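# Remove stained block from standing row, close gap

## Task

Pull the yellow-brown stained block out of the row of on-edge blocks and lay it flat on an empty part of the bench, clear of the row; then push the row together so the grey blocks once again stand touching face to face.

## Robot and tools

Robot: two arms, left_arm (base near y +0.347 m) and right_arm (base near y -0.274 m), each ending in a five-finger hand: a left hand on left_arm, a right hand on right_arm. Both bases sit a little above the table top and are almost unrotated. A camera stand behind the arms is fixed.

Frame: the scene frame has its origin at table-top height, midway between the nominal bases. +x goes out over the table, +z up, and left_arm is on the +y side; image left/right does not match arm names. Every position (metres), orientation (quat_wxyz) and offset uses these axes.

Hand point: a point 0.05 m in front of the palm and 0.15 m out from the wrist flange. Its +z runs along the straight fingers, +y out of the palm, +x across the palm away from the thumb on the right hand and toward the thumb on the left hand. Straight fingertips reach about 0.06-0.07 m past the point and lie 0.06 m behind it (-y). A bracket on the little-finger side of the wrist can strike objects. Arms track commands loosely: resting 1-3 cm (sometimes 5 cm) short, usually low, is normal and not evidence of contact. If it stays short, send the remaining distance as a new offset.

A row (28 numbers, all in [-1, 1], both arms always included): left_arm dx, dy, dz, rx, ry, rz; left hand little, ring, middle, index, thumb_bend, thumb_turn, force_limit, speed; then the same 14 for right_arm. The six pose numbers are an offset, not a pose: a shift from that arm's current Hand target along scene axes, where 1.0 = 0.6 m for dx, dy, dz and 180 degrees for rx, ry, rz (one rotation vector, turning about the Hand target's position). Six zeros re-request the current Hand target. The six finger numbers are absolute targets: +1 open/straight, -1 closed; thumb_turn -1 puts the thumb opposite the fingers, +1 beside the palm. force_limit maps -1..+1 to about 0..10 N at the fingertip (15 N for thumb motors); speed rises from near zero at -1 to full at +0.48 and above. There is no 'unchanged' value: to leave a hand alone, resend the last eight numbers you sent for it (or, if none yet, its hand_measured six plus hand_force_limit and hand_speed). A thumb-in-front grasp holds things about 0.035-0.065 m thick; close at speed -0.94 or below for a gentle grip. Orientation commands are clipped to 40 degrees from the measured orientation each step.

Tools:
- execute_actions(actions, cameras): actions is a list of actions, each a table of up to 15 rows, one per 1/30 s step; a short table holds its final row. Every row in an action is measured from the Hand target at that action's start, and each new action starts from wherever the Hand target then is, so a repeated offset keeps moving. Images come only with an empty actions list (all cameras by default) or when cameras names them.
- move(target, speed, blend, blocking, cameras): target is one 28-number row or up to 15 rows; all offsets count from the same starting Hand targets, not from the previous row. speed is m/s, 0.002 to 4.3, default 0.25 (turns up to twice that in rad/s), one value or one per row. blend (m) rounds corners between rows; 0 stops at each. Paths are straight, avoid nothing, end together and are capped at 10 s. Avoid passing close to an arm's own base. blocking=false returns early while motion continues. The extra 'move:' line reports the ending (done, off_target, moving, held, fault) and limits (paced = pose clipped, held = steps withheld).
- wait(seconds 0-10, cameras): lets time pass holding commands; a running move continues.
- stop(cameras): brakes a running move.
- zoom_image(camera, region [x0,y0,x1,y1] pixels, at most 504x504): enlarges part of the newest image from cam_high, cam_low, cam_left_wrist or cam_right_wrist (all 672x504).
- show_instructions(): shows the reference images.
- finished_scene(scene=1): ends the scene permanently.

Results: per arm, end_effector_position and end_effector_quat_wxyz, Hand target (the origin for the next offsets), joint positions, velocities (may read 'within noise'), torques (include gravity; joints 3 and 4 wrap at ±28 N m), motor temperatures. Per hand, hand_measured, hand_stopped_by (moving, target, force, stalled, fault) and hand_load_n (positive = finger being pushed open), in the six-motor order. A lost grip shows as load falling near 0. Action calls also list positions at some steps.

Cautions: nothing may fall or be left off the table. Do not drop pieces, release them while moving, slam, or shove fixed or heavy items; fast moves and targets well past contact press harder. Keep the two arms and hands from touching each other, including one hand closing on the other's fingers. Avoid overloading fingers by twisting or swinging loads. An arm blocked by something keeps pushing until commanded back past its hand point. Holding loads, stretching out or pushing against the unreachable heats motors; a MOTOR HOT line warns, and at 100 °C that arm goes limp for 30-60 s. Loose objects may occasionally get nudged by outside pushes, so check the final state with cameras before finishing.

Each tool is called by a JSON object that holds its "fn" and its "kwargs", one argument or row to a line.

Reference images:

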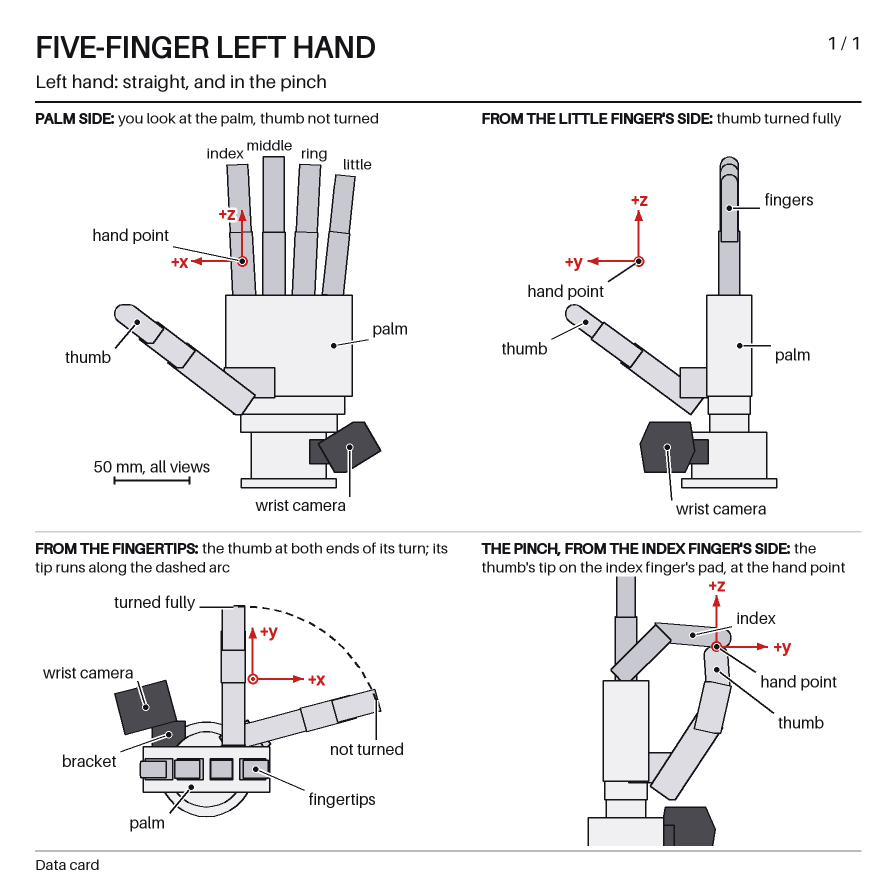

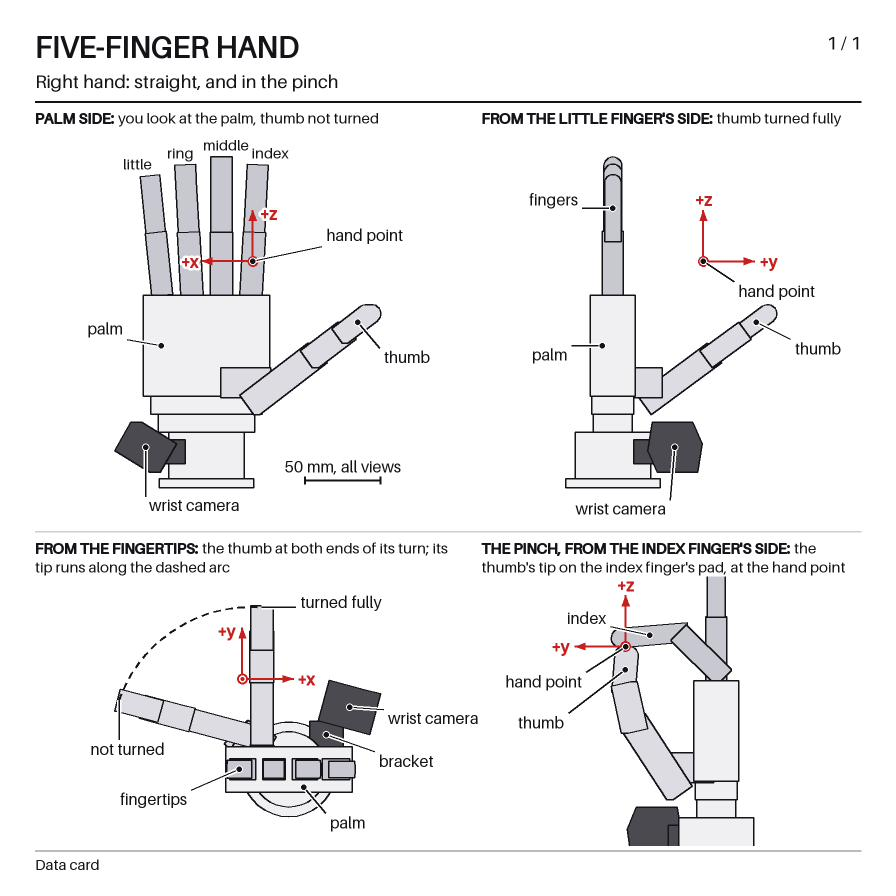

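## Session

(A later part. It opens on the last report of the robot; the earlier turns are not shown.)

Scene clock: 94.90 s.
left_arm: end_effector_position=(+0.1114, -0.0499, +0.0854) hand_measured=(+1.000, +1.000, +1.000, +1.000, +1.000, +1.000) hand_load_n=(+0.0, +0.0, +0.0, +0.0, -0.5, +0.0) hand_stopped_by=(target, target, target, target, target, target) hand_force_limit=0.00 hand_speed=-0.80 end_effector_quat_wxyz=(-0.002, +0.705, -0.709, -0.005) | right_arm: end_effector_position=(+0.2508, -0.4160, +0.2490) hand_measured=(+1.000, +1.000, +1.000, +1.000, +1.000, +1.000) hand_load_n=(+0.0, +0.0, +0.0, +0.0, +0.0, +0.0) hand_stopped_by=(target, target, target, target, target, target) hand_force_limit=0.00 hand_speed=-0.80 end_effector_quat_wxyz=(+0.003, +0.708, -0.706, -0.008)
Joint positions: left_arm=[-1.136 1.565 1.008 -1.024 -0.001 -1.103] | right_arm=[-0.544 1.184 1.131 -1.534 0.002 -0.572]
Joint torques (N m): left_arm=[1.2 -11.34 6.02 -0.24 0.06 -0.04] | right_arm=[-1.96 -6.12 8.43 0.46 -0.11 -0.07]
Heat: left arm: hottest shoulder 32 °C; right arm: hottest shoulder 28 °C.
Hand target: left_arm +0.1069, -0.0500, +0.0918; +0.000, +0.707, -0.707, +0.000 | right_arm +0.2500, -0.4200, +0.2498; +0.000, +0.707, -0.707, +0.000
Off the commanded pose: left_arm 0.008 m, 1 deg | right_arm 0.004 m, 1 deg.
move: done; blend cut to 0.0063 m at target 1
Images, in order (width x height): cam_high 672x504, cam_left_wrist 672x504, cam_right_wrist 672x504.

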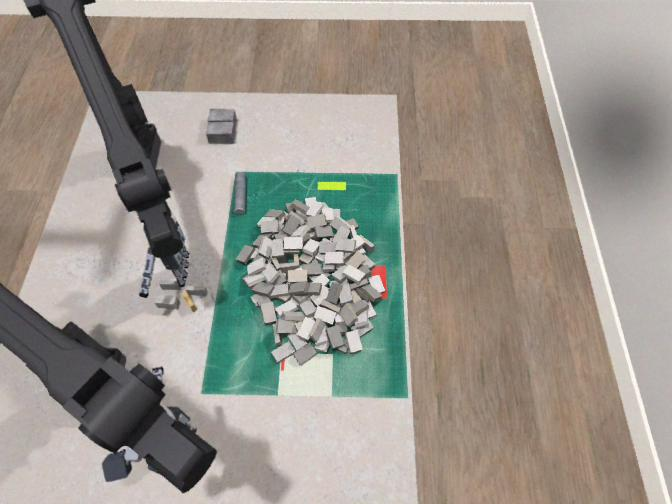

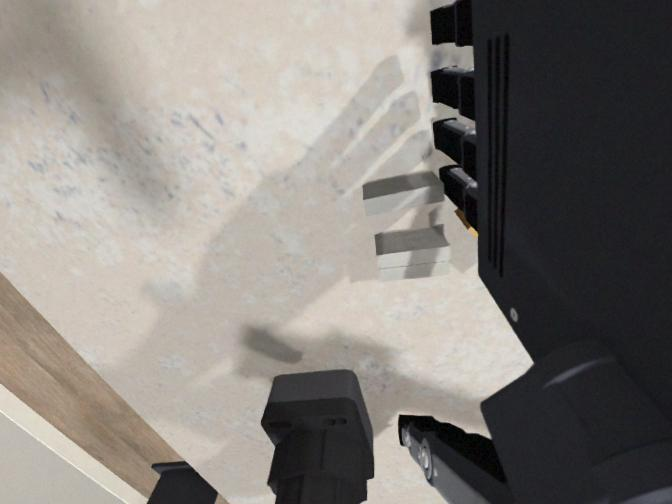

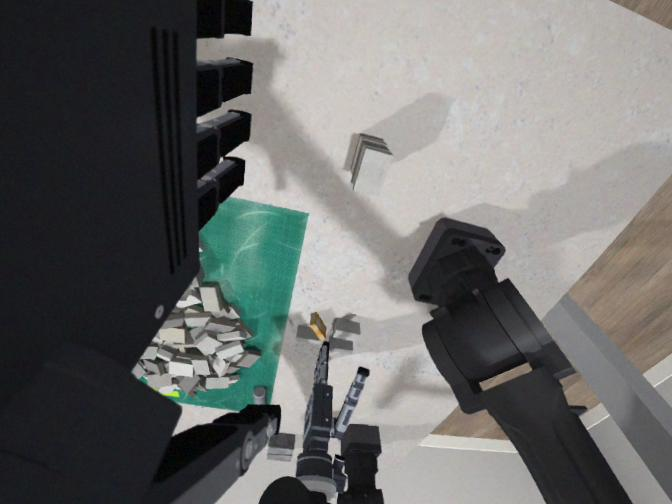

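{"fn": "move", "kwargs": {
  "target": [
    [0.02, 0, 0.005, 0, 0, 0, 1, 1, 1, 1, 1, 1, 0, -0.8, 0, 0, 0, 0, 0, 0, 1, 1, 1, 1, 1, 1, 0, -0.8],
    [0.02, 0, 0.11, 0, 0, 0, 1, 1, 1, 1, 1, 1, 0, -0.8, 0, 0, 0, 0, 0, 0, 1, 1, 1, 1, 1, 1, 0, -0.8],
    [0.17, -0.02, 0.11, 0, 0, 0, 1, 1, 1, 1, 1, 1, 0, -0.8, 0, 0, 0, 0, 0, 0, 1, 1, 1, 1, 1, 1, 0, -0.8]
  ],
  "speed": 0.12,
  "blend": [0.003, 0.02, 0],
  "cameras": ["cam_high", "cam_left_wrist"]
}}

{"fn": "zoom_image", "kwargs": {
  "camera": "cam_high",
  "region": [145, 265, 215, 320]
}}

{"fn": "zoom_image", "kwargs": {
  "camera": "cam_left_wrist",
  "region": [260, 110, 440, 270]
}}

Scene clock: 98.27 s.
left_arm: end_effector_position=(+0.1985, -0.0508, +0.1517) hand_measured=(+1.000, +1.000, +1.000, +1.000, +1.000, +1.000) hand_load_n=(+0.0, +0.0, +0.0, +0.0, +0.0, +0.0) hand_stopped_by=(target, target, target, target, target, target) hand_force_limit=0.00 hand_speed=-0.80 end_effector_quat_wxyz=(-0.002, +0.711, -0.703, -0.007) | right_arm: end_effector_position=(+0.2508, -0.4160, +0.2490) hand_measured=(+1.000, +1.000, +1.000, +1.000, +1.000, +1.000) hand_load_n=(+0.5, +0.0, +0.0, +0.0, +0.0, +0.0) hand_stopped_by=(target, target, target, target, target, target) hand_force_limit=0.00 hand_speed=-0.80 end_effector_quat_wxyz=(+0.003, +0.708, -0.706, -0.008)
Joint positions: left_arm=[-0.964 1.598 1.241 -1.228 -0.001 -0.948] | right_arm=[-0.544 1.184 1.131 -1.534 0.002 -0.572]
Joint torques (N m): left_arm=[2.26 -9 10.39 -0.28 0.05 0.19] | right_arm=[-1.9 -6.42 8.38 0.34 -0.1 -0.06]
Heat: left arm: hottest shoulder 32 °C; right arm: hottest shoulder 28 °C.
Hand target: left_arm +0.2089, -0.0621, +0.1579; +0.000, +0.707, -0.707, +0.000 | right_arm +0.2500, -0.4200, +0.2498; +0.000, +0.707, -0.707, +0.000
Off the commanded pose: left_arm 0.016 m, 1 deg | right_arm 0.004 m, 1 deg.
move: off_target (left_arm)
Images, in order (width x height): cam_high 672x504, cam_left_wrist 672x504.

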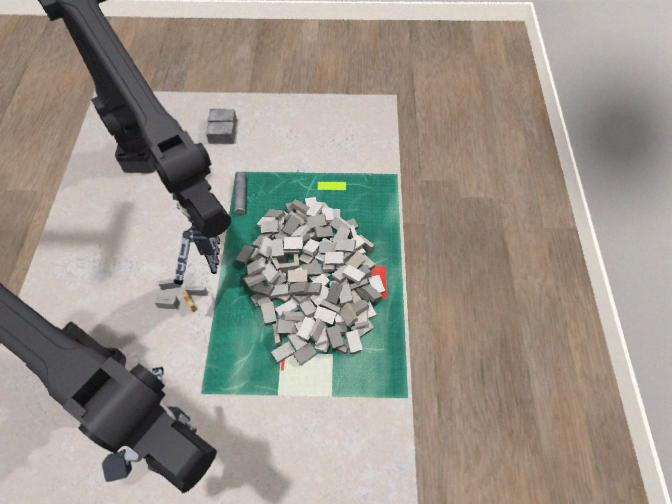

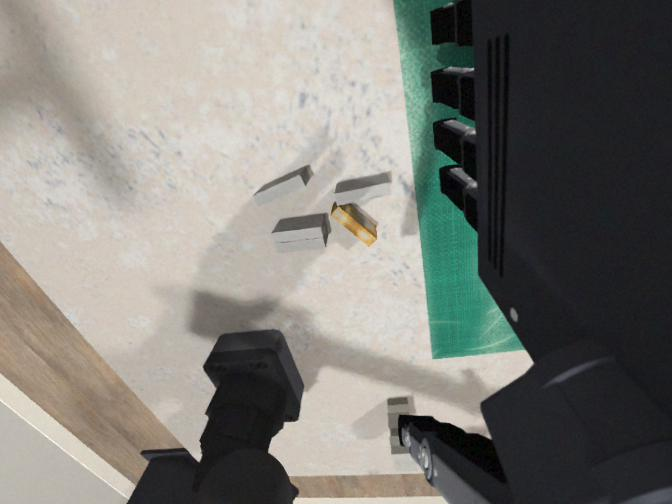

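Scaled by 7.200 from the camera's 672x504 image, which has a finer 960x720 frame.

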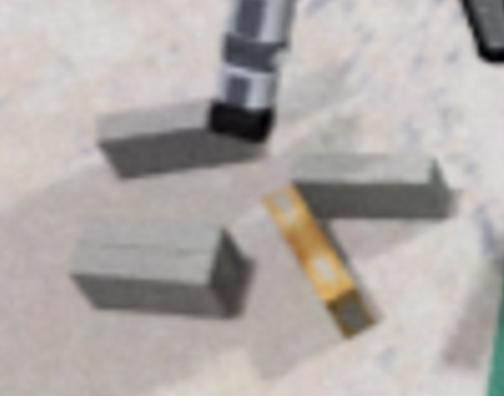

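Scaled by 2.800 from the camera's 672x504 image, which has a finer 960x720 frame.

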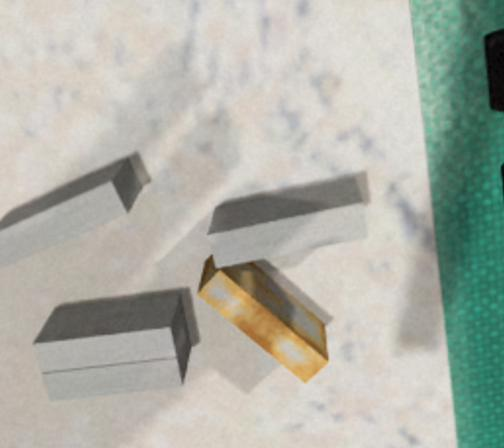

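{"fn": "move", "kwargs": {
  "target": [-0.01, -0.0025, -0.129, 0, 0, 0, 1, 1, 1, 1, 1, 1, 0, -0.8, 0, 0, 0, 0, 0, 0, 1, 1, 1, 1, 1, 1, 0, -0.8],
  "speed": 0.1,
  "cameras": ["cam_left_wrist"]
}}

{"fn": "zoom_image", "kwargs": {
  "camera": "cam_left_wrist",
  "region": [320, 90, 500, 270]
}}

Scene clock: 101.33 s.
left_arm: end_effector_position=(+0.2066, -0.0618, +0.0905) hand_measured=(+1.000, +1.000, +1.000, +1.000, +1.000, +1.000) hand_load_n=(+0.0, +0.0, +0.0, +0.0, +0.0, +0.0) hand_stopped_by=(target, target, target, target, target, target) hand_force_limit=0.00 hand_speed=-0.80 end_effector_quat_wxyz=(+0.000, +0.711, -0.704, +0.006) | right_arm: end_effector_position=(+0.2508, -0.4160, +0.2490) hand_measured=(+1.000, +1.000, +1.000, +1.000, +1.000, +1.000) hand_load_n=(+0.0, +0.0, +0.0, +0.0, -0.5, +0.0) hand_stopped_by=(target, target, target, target, target, target) hand_force_limit=0.00 hand_speed=-0.80 end_effector_quat_wxyz=(+0.003, +0.708, -0.706, -0.008)
Joint positions: left_arm=[-0.964 1.681 1.171 -1.048 -0.001 -0.947] | right_arm=[-0.544 1.184 1.131 -1.534 0.002 -0.572]
Joint torques (N m): left_arm=[1.44 -10.58 6.42 0.43 0.07 0.1] | right_arm=[-2.32 -6.59 8.42 0.44 -0.12 -0.11]
Heat: left arm: hottest shoulder 32 °C; right arm: hottest shoulder 28 °C.
Hand target: left_arm +0.2029, -0.0635, +0.0805; +0.000, +0.707, -0.707, +0.000 | right_arm +0.2500, -0.4200, +0.2498; +0.000, +0.707, -0.707, +0.000
Off the commanded pose: left_arm 0.011 m, 1 deg | right_arm 0.004 m, 1 deg.
move: off_target (left_arm)
Images, in order (width x height): cam_left_wrist 672x504.

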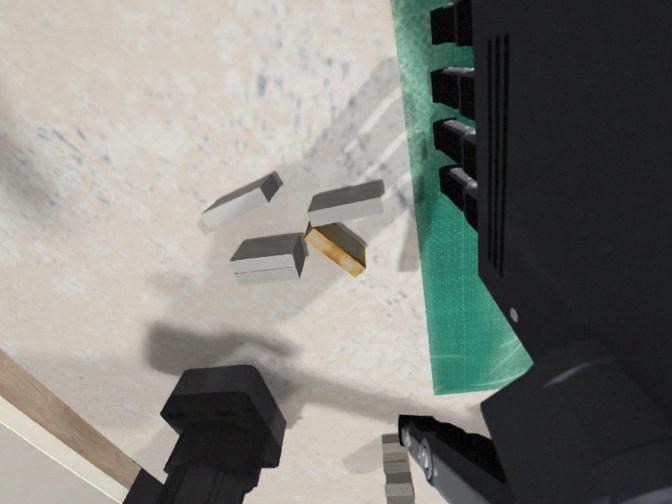

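Scaled by 2.800 from the camera's 672x504 image, which has a finer 960x720 frame.

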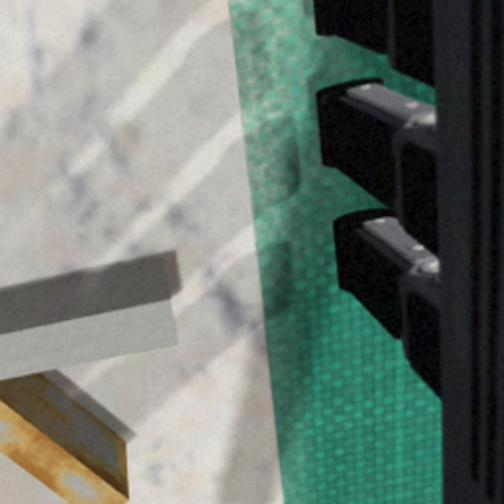

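{"fn": "move", "kwargs": {
  "target": [-0.0635, -0.006, 0.012, 0, 0, 0, 1, 1, 1, 1, 1, 1, 0, -0.8, 0, 0, 0, 0, 0, 0, 1, 1, 1, 1, 1, 1, 0, -0.8],
  "speed": 0.05,
  "cameras": ["cam_left_wrist", "cam_high"]
}}

{"fn": "zoom_image", "kwargs": {
  "camera": "cam_left_wrist",
  "region": [320, 90, 500, 270]
}}

{"fn": "zoom_image", "kwargs": {
  "camera": "cam_high",
  "region": [145, 255, 215, 320]
}}

Scene clock: 103.10 s.
left_arm: end_effector_position=(+0.1681, -0.0637, +0.0803) hand_measured=(+1.000, +1.000, +1.000, +1.000, +1.000, +1.000) hand_load_n=(+0.0, +0.0, +0.0, +0.0, +0.0, +0.0) hand_stopped_by=(target, target, target, target, target, target) hand_force_limit=0.00 hand_speed=-0.80 end_effector_quat_wxyz=(-0.003, +0.705, -0.709, -0.011) | right_arm: end_effector_position=(+0.2508, -0.4160, +0.2490) hand_measured=(+1.000, +1.000, +1.000, +1.000, +1.000, +1.000) hand_load_n=(+0.0, +0.0, +0.0, +0.0, -0.5, +0.0) hand_stopped_by=(target, target, target, target, target, target) hand_force_limit=0.00 hand_speed=-0.80 end_effector_quat_wxyz=(+0.003, +0.708, -0.706, -0.008)
Joint positions: left_arm=[-1.036 1.673 1.128 -1.048 -0.001 -1.003] | right_arm=[-0.544 1.184 1.131 -1.534 0.002 -0.572]
Joint torques (N m): left_arm=[1.61 -13.8 6 0.34 0.06 -0.02] | right_arm=[-1.73 -6.3 8.36 0.42 -0.11 -0.05]
Heat: left arm: hottest shoulder 32 °C; right arm: hottest shoulder 28 °C.
Hand target: left_arm +0.1649, -0.0671, +0.0878; +0.000, +0.707, -0.707, +0.000 | right_arm +0.2500, -0.4200, +0.2498; +0.000, +0.707, -0.707, +0.000
Off the commanded pose: left_arm 0.009 m, 1 deg | right_arm 0.004 m, 1 deg.
move: done
Images, in order (width x height): cam_high 672x504, cam_left_wrist 672x504.

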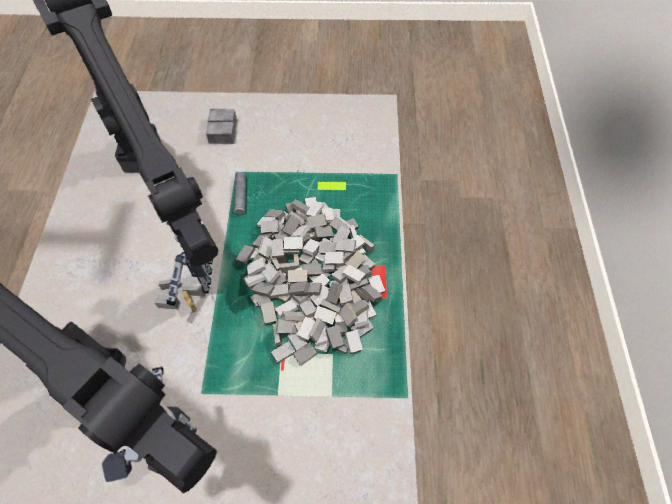

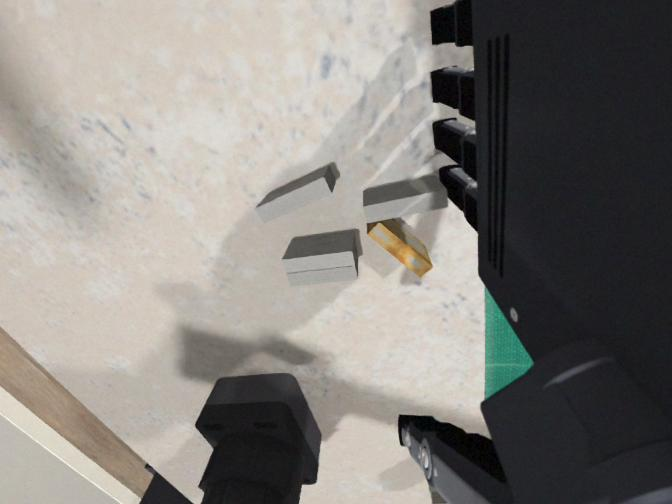

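Scaled by 2.800 from the camera's 672x504 image, which has a finer 960x720 frame.

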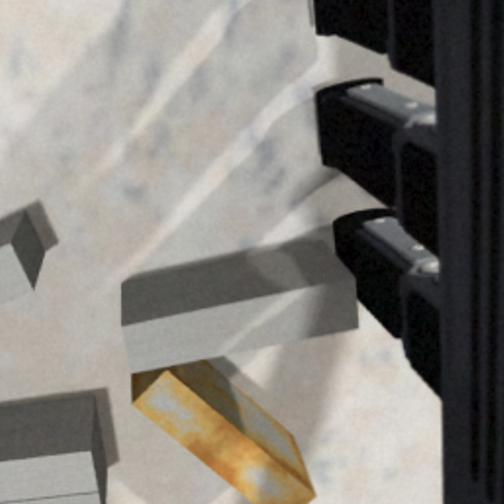

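Scaled by 7.200 from the camera's 672x504 image, which has a finer 960x720 frame.

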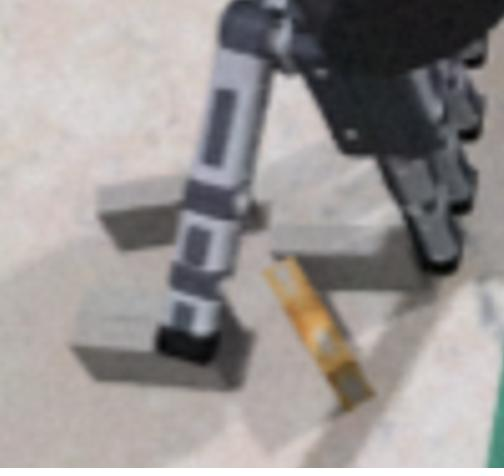

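{"fn": "move", "kwargs": {
  "target": [-0.0925, 0.0017, 0.0137, 0, 0, 0, 1, 1, 1, 1, 1, 1, 0, -0.8, 0, 0, 0, 0, 0, 0, 1, 1, 1, 1, 1, 1, 0, -0.8],
  "speed": 0.05,
  "cameras": ["cam_left_wrist", "cam_high", "cam_right_wrist"]
}}

{"fn": "zoom_image", "kwargs": {
  "camera": "cam_left_wrist",
  "region": [320, 90, 500, 270]
}}

{"fn": "zoom_image", "kwargs": {
  "camera": "cam_high",
  "region": [145, 255, 215, 320]
}}

{"fn": "zoom_image", "kwargs": {
  "camera": "cam_right_wrist",
  "region": [290, 295, 380, 385]
}}

Scene clock: 105.40 s.
left_arm: end_effector_position=(+0.1131, -0.0648, +0.0891) hand_measured=(+1.000, +1.000, +1.000, +1.000, +1.000, +1.000) hand_load_n=(+0.0, +0.0, +0.0, +0.0, +0.0, +0.0) hand_stopped_by=(target, target, target, target, target, target) hand_force_limit=0.00 hand_speed=-0.80 end_effector_quat_wxyz=(-0.003, +0.705, -0.709, -0.007) | right_arm: end_effector_position=(+0.2508, -0.4160, +0.2490) hand_measured=(+1.000, +1.000, +1.000, +1.000, +1.000, +1.000) hand_load_n=(+0.0, +0.0, +0.0, +0.0, +0.0, +0.0) hand_stopped_by=(target, target, target, target, target, target) hand_force_limit=0.00 hand_speed=-0.80 end_effector_quat_wxyz=(+0.003, +0.708, -0.706, -0.008)
Joint positions: left_arm=[-1.148 1.596 1.058 -1.048 -0.001 -1.114] | right_arm=[-0.544 1.184 1.131 -1.534 0.002 -0.572]
Joint torques (N m): left_arm=[0.97 -12.4 5.91 0.02 0.08 -0.03] | right_arm=[-1.79 -6.3 8.4 0.36 -0.09 -0.02]
Heat: left arm: hottest shoulder 32 °C; right arm: hottest shoulder 28 °C.
Hand target: left_arm +0.1092, -0.0661, +0.0960; +0.000, +0.707, -0.707, +0.000 | right_arm +0.2500, -0.4200, +0.2498; +0.000, +0.707, -0.707, +0.000
Off the commanded pose: left_arm 0.008 m, 1 deg | right_arm 0.004 m, 1 deg.
move: done
Images, in order (width x height): cam_high 672x504, cam_left_wrist 672x504, cam_right_wrist 672x504.

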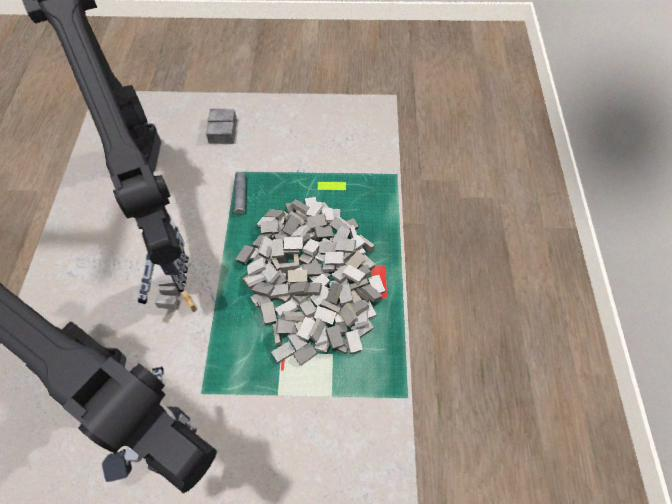

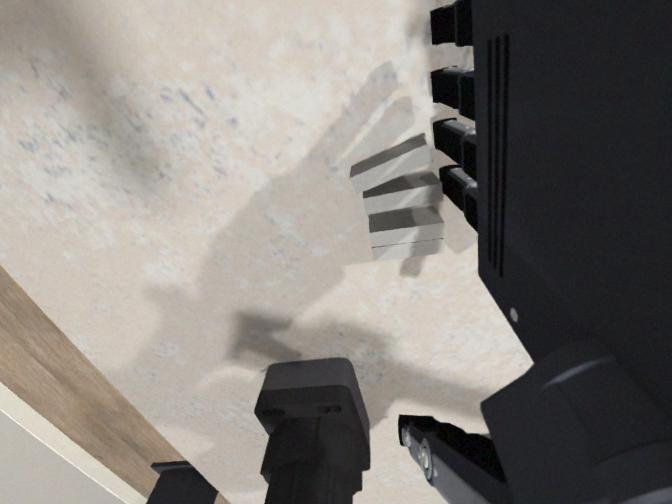

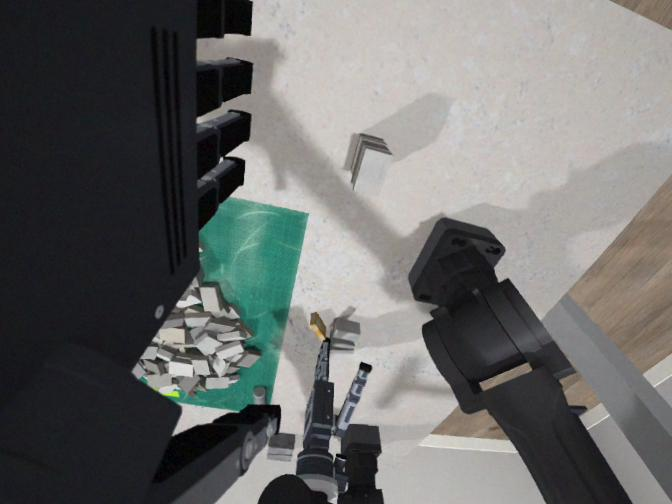

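Scaled by 2.800 from the camera's 672x504 image, which has a finer 960x720 frame.

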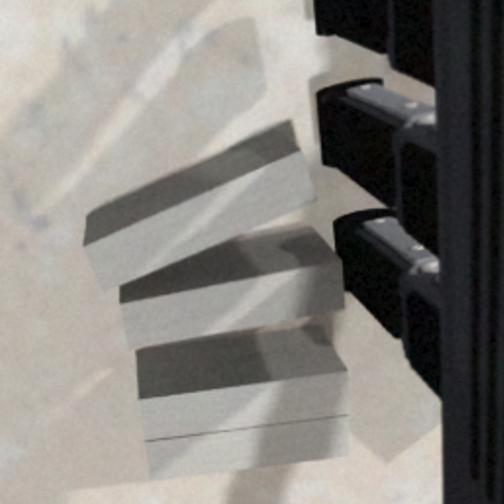

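Scaled by 7.200 from the camera's 672x504 image, which has a finer 960x720 frame.

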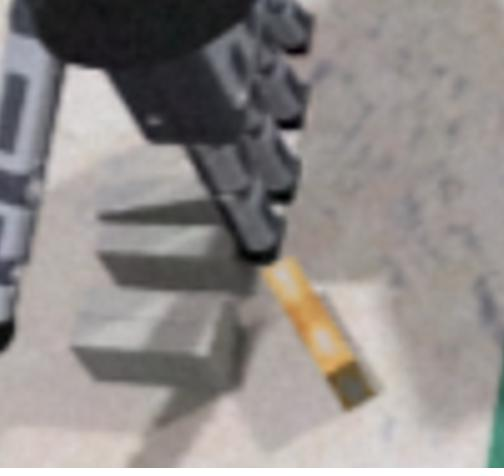

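Scaled by 5.600 from the camera's 672x504 image, which has a finer 960x720 frame.

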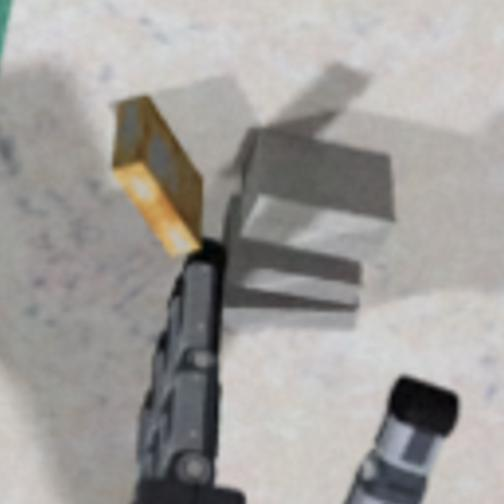

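{"fn": "move", "kwargs": {
  "target": [
    [0.01, 0.0067, 0.008, 0, 0, 0, 1, 1, 1, 1, 1, 1, 0, -0.8, 0, 0, 0, 0, 0, 0, 1, 1, 1, 1, 1, 1, 0, -0.8],
    [0.01, 0.0067, 0.13, 0, 0, 0, 1, 1, 1, 1, 1, 1, 0, -0.8, 0, 0, 0, 0, 0, 0, 1, 1, 1, 1, 1, 1, 0, -0.8],
    [0.1347, 0.1202, 0.13, 0, 0, -0.5, 1, 1, 1, 1, 1, 1, 0, -0.8, 0, 0, 0, 0, 0, 0, 1, 1, 1, 1, 1, 1, 0, -0.8]
  ],
  "speed": [0.1, 0.15, 0.35],
  "blend": [0.003, 0.015, 0],
  "cameras": ["cam_left_wrist", "cam_high", "cam_right_wrist"]
}}

{"fn": "zoom_image", "kwargs": {
  "camera": "cam_high",
  "region": [145, 255, 215, 320]
}}

{"fn": "zoom_image", "kwargs": {
  "camera": "cam_right_wrist",
  "region": [290, 295, 380, 385]
}}

Scene clock: 112.27 s.
left_arm: end_effector_position=(+0.1805, +0.0165, +0.1687) hand_measured=(+1.000, +1.000, +1.000, +1.000, +1.000, +1.000) hand_load_n=(+0.0, +0.0, +0.0, -0.5, +0.0, +0.0) hand_stopped_by=(target, target, target, target, target, target) hand_force_limit=0.00 hand_speed=-0.80 end_effector_quat_wxyz=(-0.002, -0.004, +1.000, +0.006) | right_arm: end_effector_position=(+0.2508, -0.4160, +0.2490) hand_measured=(+1.000, +1.000, +1.000, +1.000, +1.000, +1.000) hand_load_n=(+0.0, +0.0, +0.0, +0.5, +0.0, +0.0) hand_stopped_by=(target, target, target, target, target, target) hand_force_limit=0.00 hand_speed=-0.80 end_effector_quat_wxyz=(+0.003, +0.708, -0.706, -0.008)
Joint positions: left_arm=[-1.081 1.57 1.252 -1.266 -0.003 0.509] | right_arm=[-0.544 1.184 1.131 -1.534 0.002 -0.572]
Joint velocities: left_arm=[within noise] | right_arm=[-0.005 0.005 0.002 -0.002 -0.168 -0.022]
Joint torques (N m): left_arm=[2.32 -10.4 10.21 -0.17 0.05 0.2] | right_arm=[-1.49 -6.83 8.49 0.38 -0.13 -0.05]
Heat: left arm: hottest shoulder 32 °C; right arm: hottest shoulder 28 °C.
Hand target: left_arm +0.1901, +0.0060, +0.1740; +0.000, +0.000, +1.000, +0.000 | right_arm +0.2500, -0.4200, +0.2498; +0.000, +0.707, -0.707, +0.000
Off the commanded pose: left_arm 0.015 m, 1 deg | right_arm 0.004 m, 1 deg.
move: off_target (left_arm)
Images, in order (width x height): cam_high 672x504, cam_left_wrist 672x504, cam_right_wrist 672x504.

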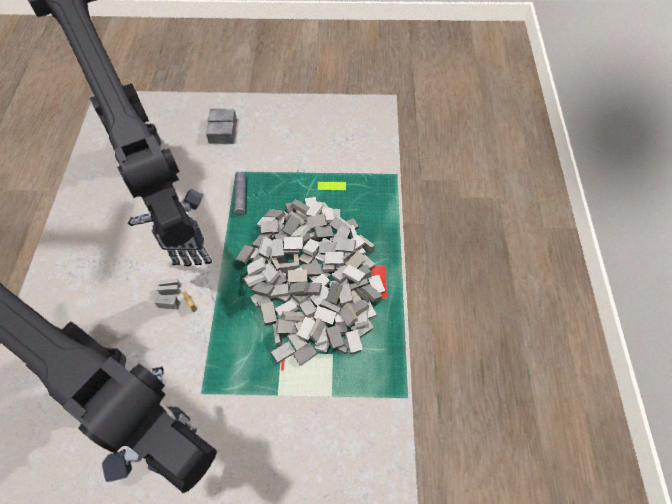

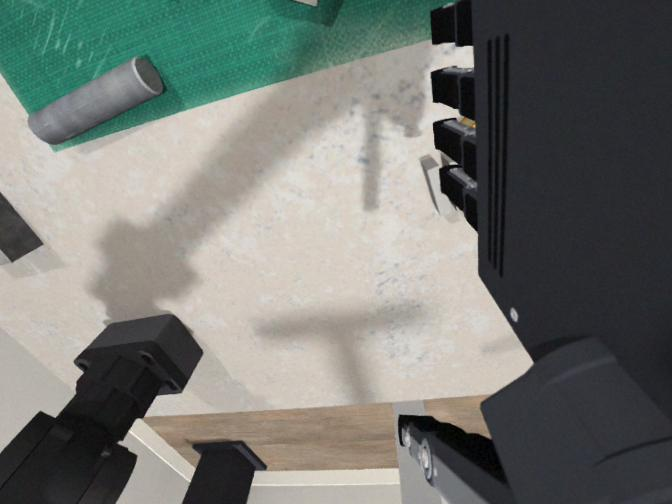

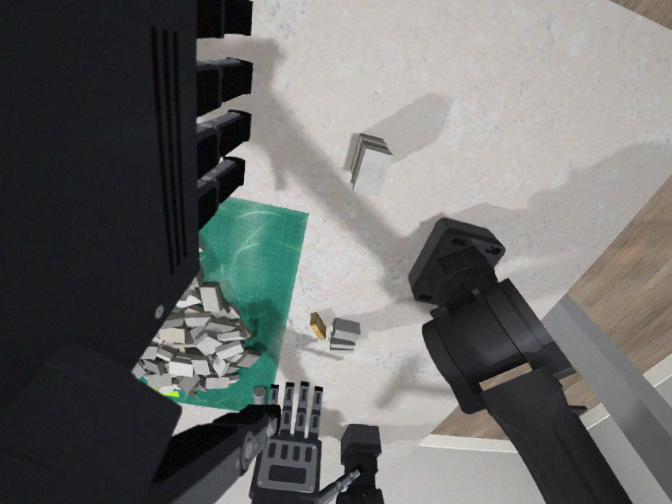

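Scaled by 7.200 from the camera's 672x504 image, which has a finer 960x720 frame.

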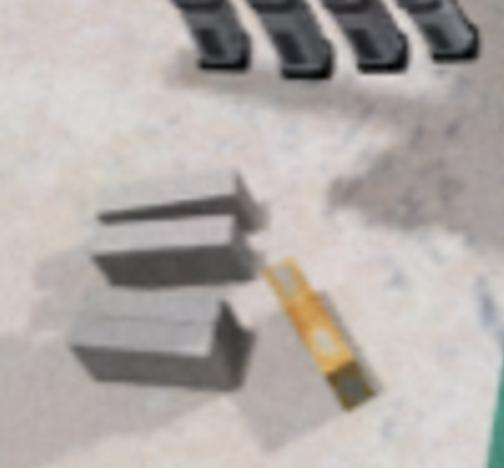

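Scaled by 5.600 from the camera's 672x504 image, which has a finer 960x720 frame.

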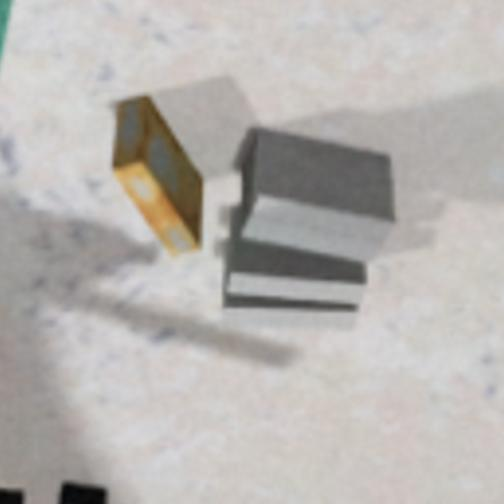

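{"fn": "move", "kwargs": {
  "target": [0.004, 0.0067, -0.16, 0, 0, 0, 1, 1, 1, 1, 1, 1, 0, -0.8, 0, 0, 0, 0, 0, 0, 1, 1, 1, 1, 1, 1, 0, -0.8],
  "speed": 0.12,
  "cameras": ["cam_left_wrist", "cam_high"]
}}

{"fn": "zoom_image", "kwargs": {
  "camera": "cam_high",
  "region": [145, 245, 225, 320]
}}

{"fn": "zoom_image", "kwargs": {
  "camera": "cam_left_wrist",
  "region": [340, 60, 500, 240]
}}

Scene clock: 114.37 s.
left_arm: end_effector_position=(+0.1891, +0.0078, +0.0870) hand_measured=(+1.000, +1.000, +1.000, +1.000, +1.000, +1.000) hand_load_n=(-0.5, +0.0, +0.5, +0.0, +0.0, +0.0) hand_stopped_by=(target, target, target, target, target, target) hand_force_limit=0.00 hand_speed=-0.80 end_effector_quat_wxyz=(+0.004, -0.003, +1.000, -0.005) | right_arm: end_effector_position=(+0.2508, -0.4160, +0.2490) hand_measured=(+1.000, +1.000, +1.000, +1.000, +1.000, +1.000) hand_load_n=(-0.5, +0.0, +0.0, +0.0, +0.0, +0.0) hand_stopped_by=(target, target, target, target, target, target) hand_force_limit=0.00 hand_speed=-0.80 end_effector_quat_wxyz=(+0.003, +0.708, -0.706, -0.008)
Joint positions: left_arm=[-1.074 1.668 1.146 -1.035 -0.003 0.519] | right_arm=[-0.544 1.184 1.131 -1.534 0.002 -0.572]
Joint torques (N m): left_arm=[3.14 -10.64 6.42 0.36 0.02 0.23] | right_arm=[-1.44 -6.3 8.38 0.46 -0.1 -0.05]
Heat: left arm: hottest shoulder 32 °C; right arm: hottest shoulder 28 °C.
Hand target: left_arm +0.1926, +0.0101, +0.0779; +0.000, +0.000, +1.000, +0.001 | right_arm +0.2500, -0.4200, +0.2498; +0.000, +0.707, -0.707, +0.000
Off the commanded pose: left_arm 0.010 m, 1 deg | right_arm 0.004 m, 1 deg.
move: done
Images, in order (width x height): cam_high 672x504, cam_left_wrist 672x504.

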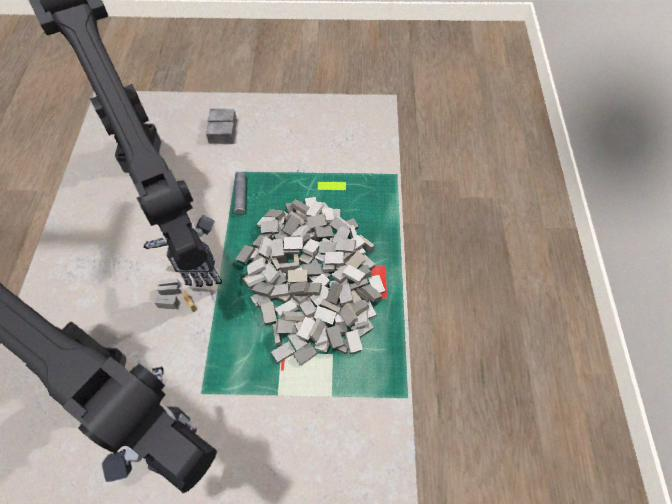

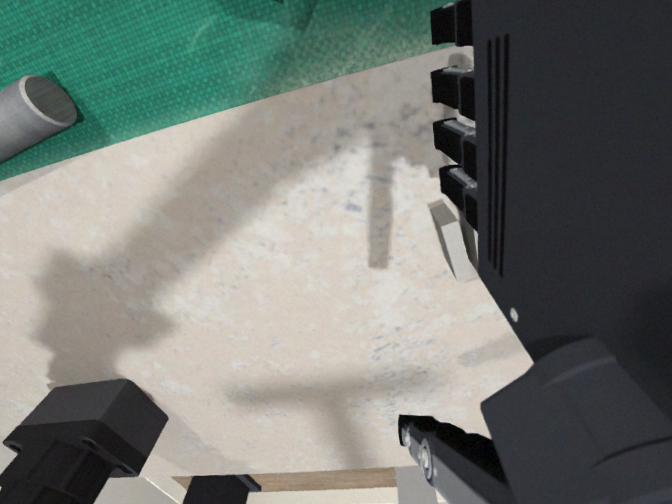

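Scaled by 6.300 from the camera's 672x504 image, which has a finer 960x720 frame.

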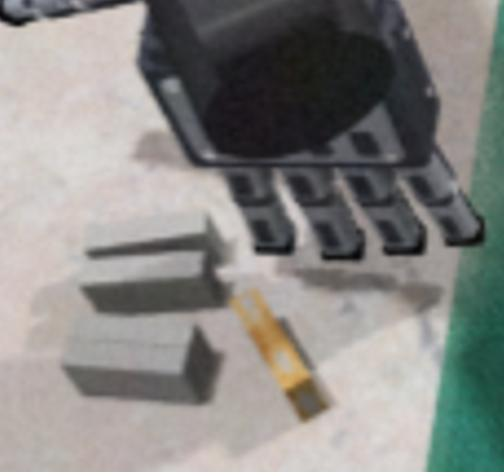

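Scaled by 2.800 from the camera's 672x504 image, which has a finer 960x720 frame.

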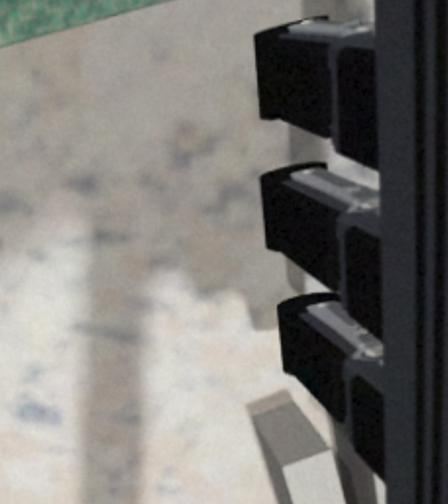

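{"fn": "move", "kwargs": {
  "target": [-0.006, -0.0918, 0.0168, 0, 0, 0, 1, 1, 1, 1, 1, 1, 0, -0.8, 0, 0, 0, 0, 0, 0, 1, 1, 1, 1, 1, 1, 0, -0.8],
  "speed": 0.05,
  "cameras": ["cam_high", "cam_right_wrist"]
}}

{"fn": "zoom_image", "kwargs": {
  "camera": "cam_high",
  "region": [145, 245, 225, 330]
}}

{"fn": "zoom_image", "kwargs": {
  "camera": "cam_right_wrist",
  "region": [290, 295, 380, 385]
}}

Scene clock: 116.93 s.
left_arm: end_effector_position=(+0.1858, -0.0281, +0.0861) hand_measured=(+1.000, +1.000, +1.000, +1.000, +1.000, +1.000) hand_load_n=(+0.0, +0.0, +0.0, +0.0, +0.0, +0.0) hand_stopped_by=(target, target, target, target, target, target) hand_force_limit=0.00 hand_speed=-0.80 end_effector_quat_wxyz=(-0.002, +0.003, +1.000, +0.006) | right_arm: end_effector_position=(+0.2508, -0.4160, +0.2490) hand_measured=(+1.000, +1.000, +1.000, +1.000, +1.000, +1.000) hand_load_n=(+0.0, +0.0, +0.0, +0.0, +0.0, +0.0) hand_stopped_by=(target, target, target, target, target, target) hand_force_limit=0.00 hand_speed=-0.80 end_effector_quat_wxyz=(+0.003, +0.708, -0.706, -0.008)
Joint positions: left_arm=[-1.118 1.756 1.257 -1.084 -0.002 0.487] | right_arm=[-0.544 1.184 1.131 -1.534 0.002 -0.572]
Joint torques (N m): left_arm=[1.49 -11.52 9.83 -0.12 0.04 -0.07] | right_arm=[-2.26 -6.36 8.42 0.55 -0.11 -0.08]
Heat: left arm: hottest shoulder 32 °C; right arm: hottest shoulder 28 °C.
Hand target: left_arm +0.1889, -0.0450, +0.0880; +0.000, +0.000, +1.000, +0.000 | right_arm +0.2500, -0.4200, +0.2498; +0.000, +0.707, -0.707, +0.000
Off the commanded pose: left_arm 0.017 m, 1 deg | right_arm 0.004 m, 1 deg.
move: off_target (left_arm)
Images, in order (width x height): cam_high 672x504, cam_right_wrist 672x504.

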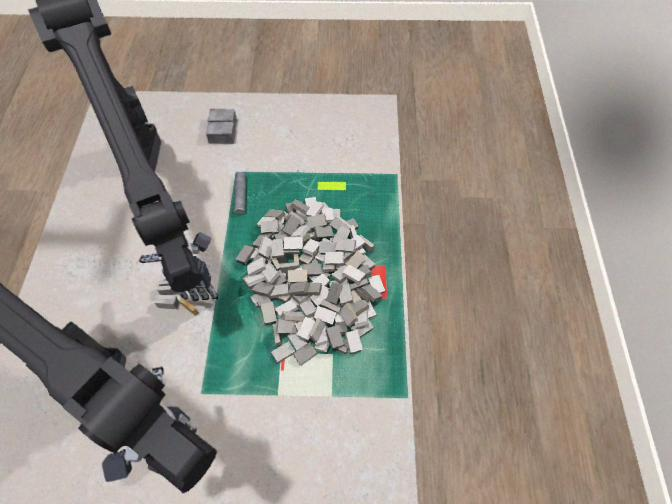

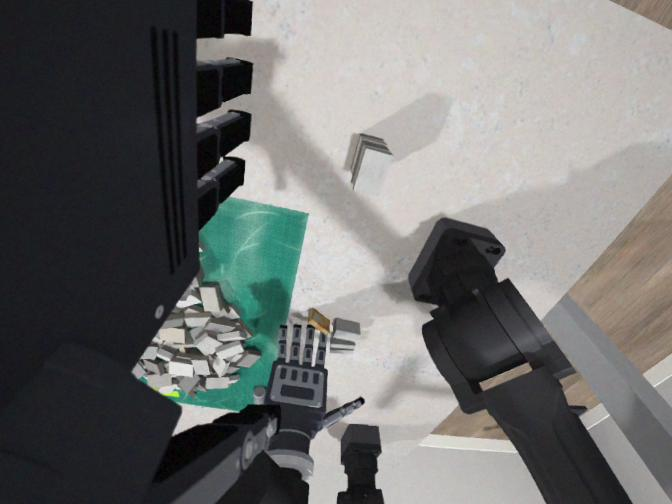

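Scaled by 5.929 from the camera's 672x504 image, which has a finer 960x720 frame.

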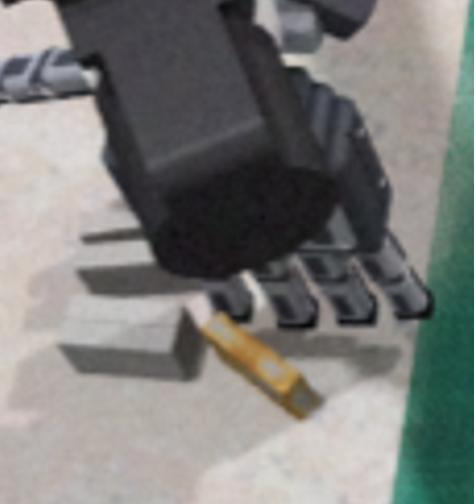

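Scaled by 5.600 from the camera's 672x504 image, which has a finer 960x720 frame.

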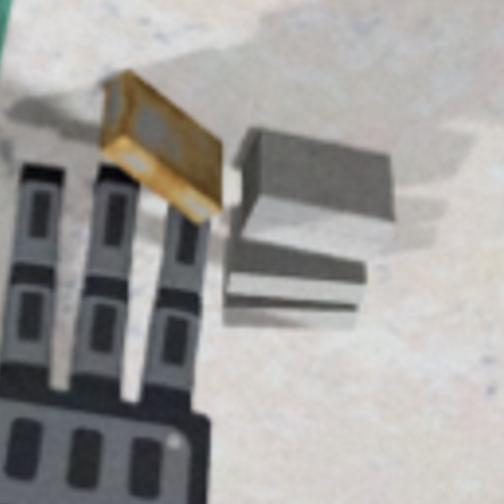

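{"fn": "move", "kwargs": {
  "target": [0.008, -0.0667, 0.003, 0, 0, 0, 1, 1, 1, 1, 1, 1, 0, -0.8, 0, 0, 0, 0, 0, 0, 1, 1, 1, 1, 1, 1, 0, -0.8],
  "speed": 0.05,
  "cameras": ["cam_high", "cam_right_wrist"]
}}

{"fn": "zoom_image", "kwargs": {
  "camera": "cam_high",
  "region": [145, 255, 235, 345]
}}

{"fn": "zoom_image", "kwargs": {
  "camera": "cam_right_wrist",
  "region": [280, 275, 380, 375]
}}

Scene clock: 119.70 s.
left_arm: end_effector_position=(+0.1921, -0.0680, +0.0898) hand_measured=(+1.000, +1.000, +1.000, +1.000, +1.000, +1.000) hand_load_n=(+0.0, +0.0, -0.5, +0.0, +0.0, +0.0) hand_stopped_by=(target, target, target, target, target, target) hand_force_limit=0.00 hand_speed=-0.80 end_effector_quat_wxyz=(-0.001, +0.002, +1.000, +0.005) | right_arm: end_effector_position=(+0.2508, -0.4160, +0.2490) hand_measured=(+1.000, +1.000, +1.000, +1.000, +1.000, +1.000) hand_load_n=(+0.0, +0.0, +0.0, +0.0, +0.0, +0.0) hand_stopped_by=(target, target, target, target, target, target) hand_force_limit=0.00 hand_speed=-0.80 end_effector_quat_wxyz=(+0.003, +0.708, -0.706, -0.008)
Joint positions: left_arm=[-1.142 1.839 1.389 -1.13 -0.002 0.461] | right_arm=[-0.544 1.184 1.131 -1.534 0.002 -0.572]
Joint torques (N m): left_arm=[1.44 -12.34 10.04 -0.23 0.04 -0.05] | right_arm=[-1.49 -6.71 8.27 0.43 -0.13 -0.09]
Heat: left arm: hottest shoulder 32 °C; right arm: hottest shoulder 28 °C.
Hand target: left_arm +0.1937, -0.0850, +0.0898; +0.000, +0.000, +1.000, +0.000 | right_arm +0.2500, -0.4200, +0.2498; +0.000, +0.707, -0.707, +0.000
Off the commanded pose: left_arm 0.017 m, 1 deg | right_arm 0.004 m, 1 deg.
move: off_target (left_arm)
Images, in order (width x height): cam_high 672x504, cam_right_wrist 672x504.

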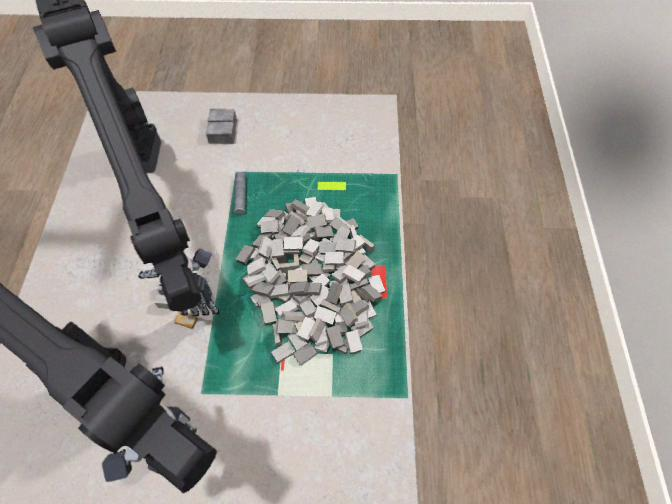

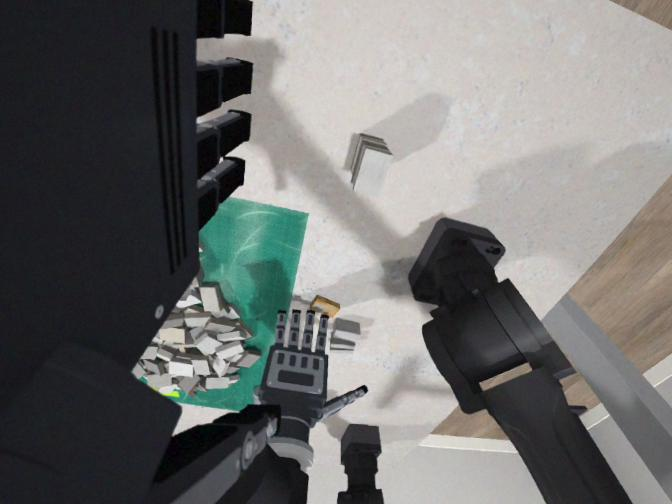

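Scaled by 5.600 from the camera's 672x504 image, which has a finer 960x720 frame.

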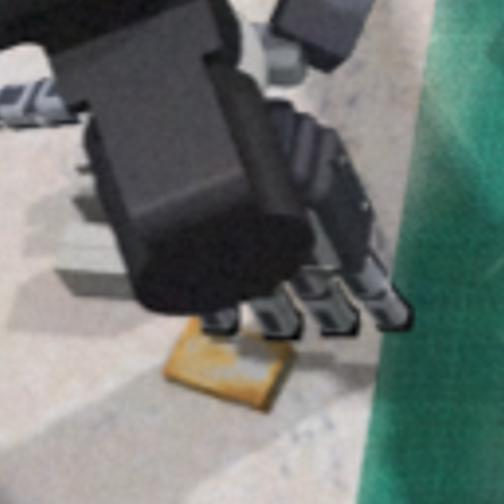

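Scaled by 5.040 from the camera's 672x504 image, which has a finer 960x720 frame.

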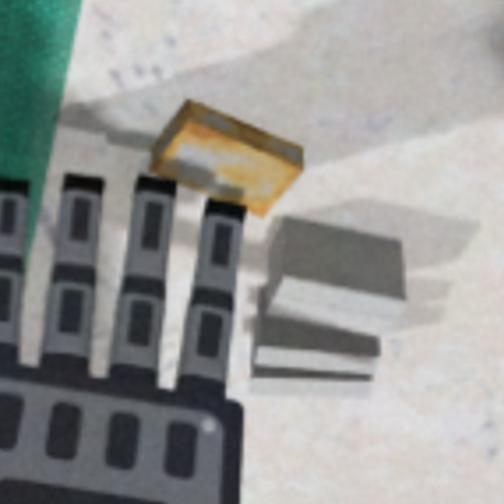

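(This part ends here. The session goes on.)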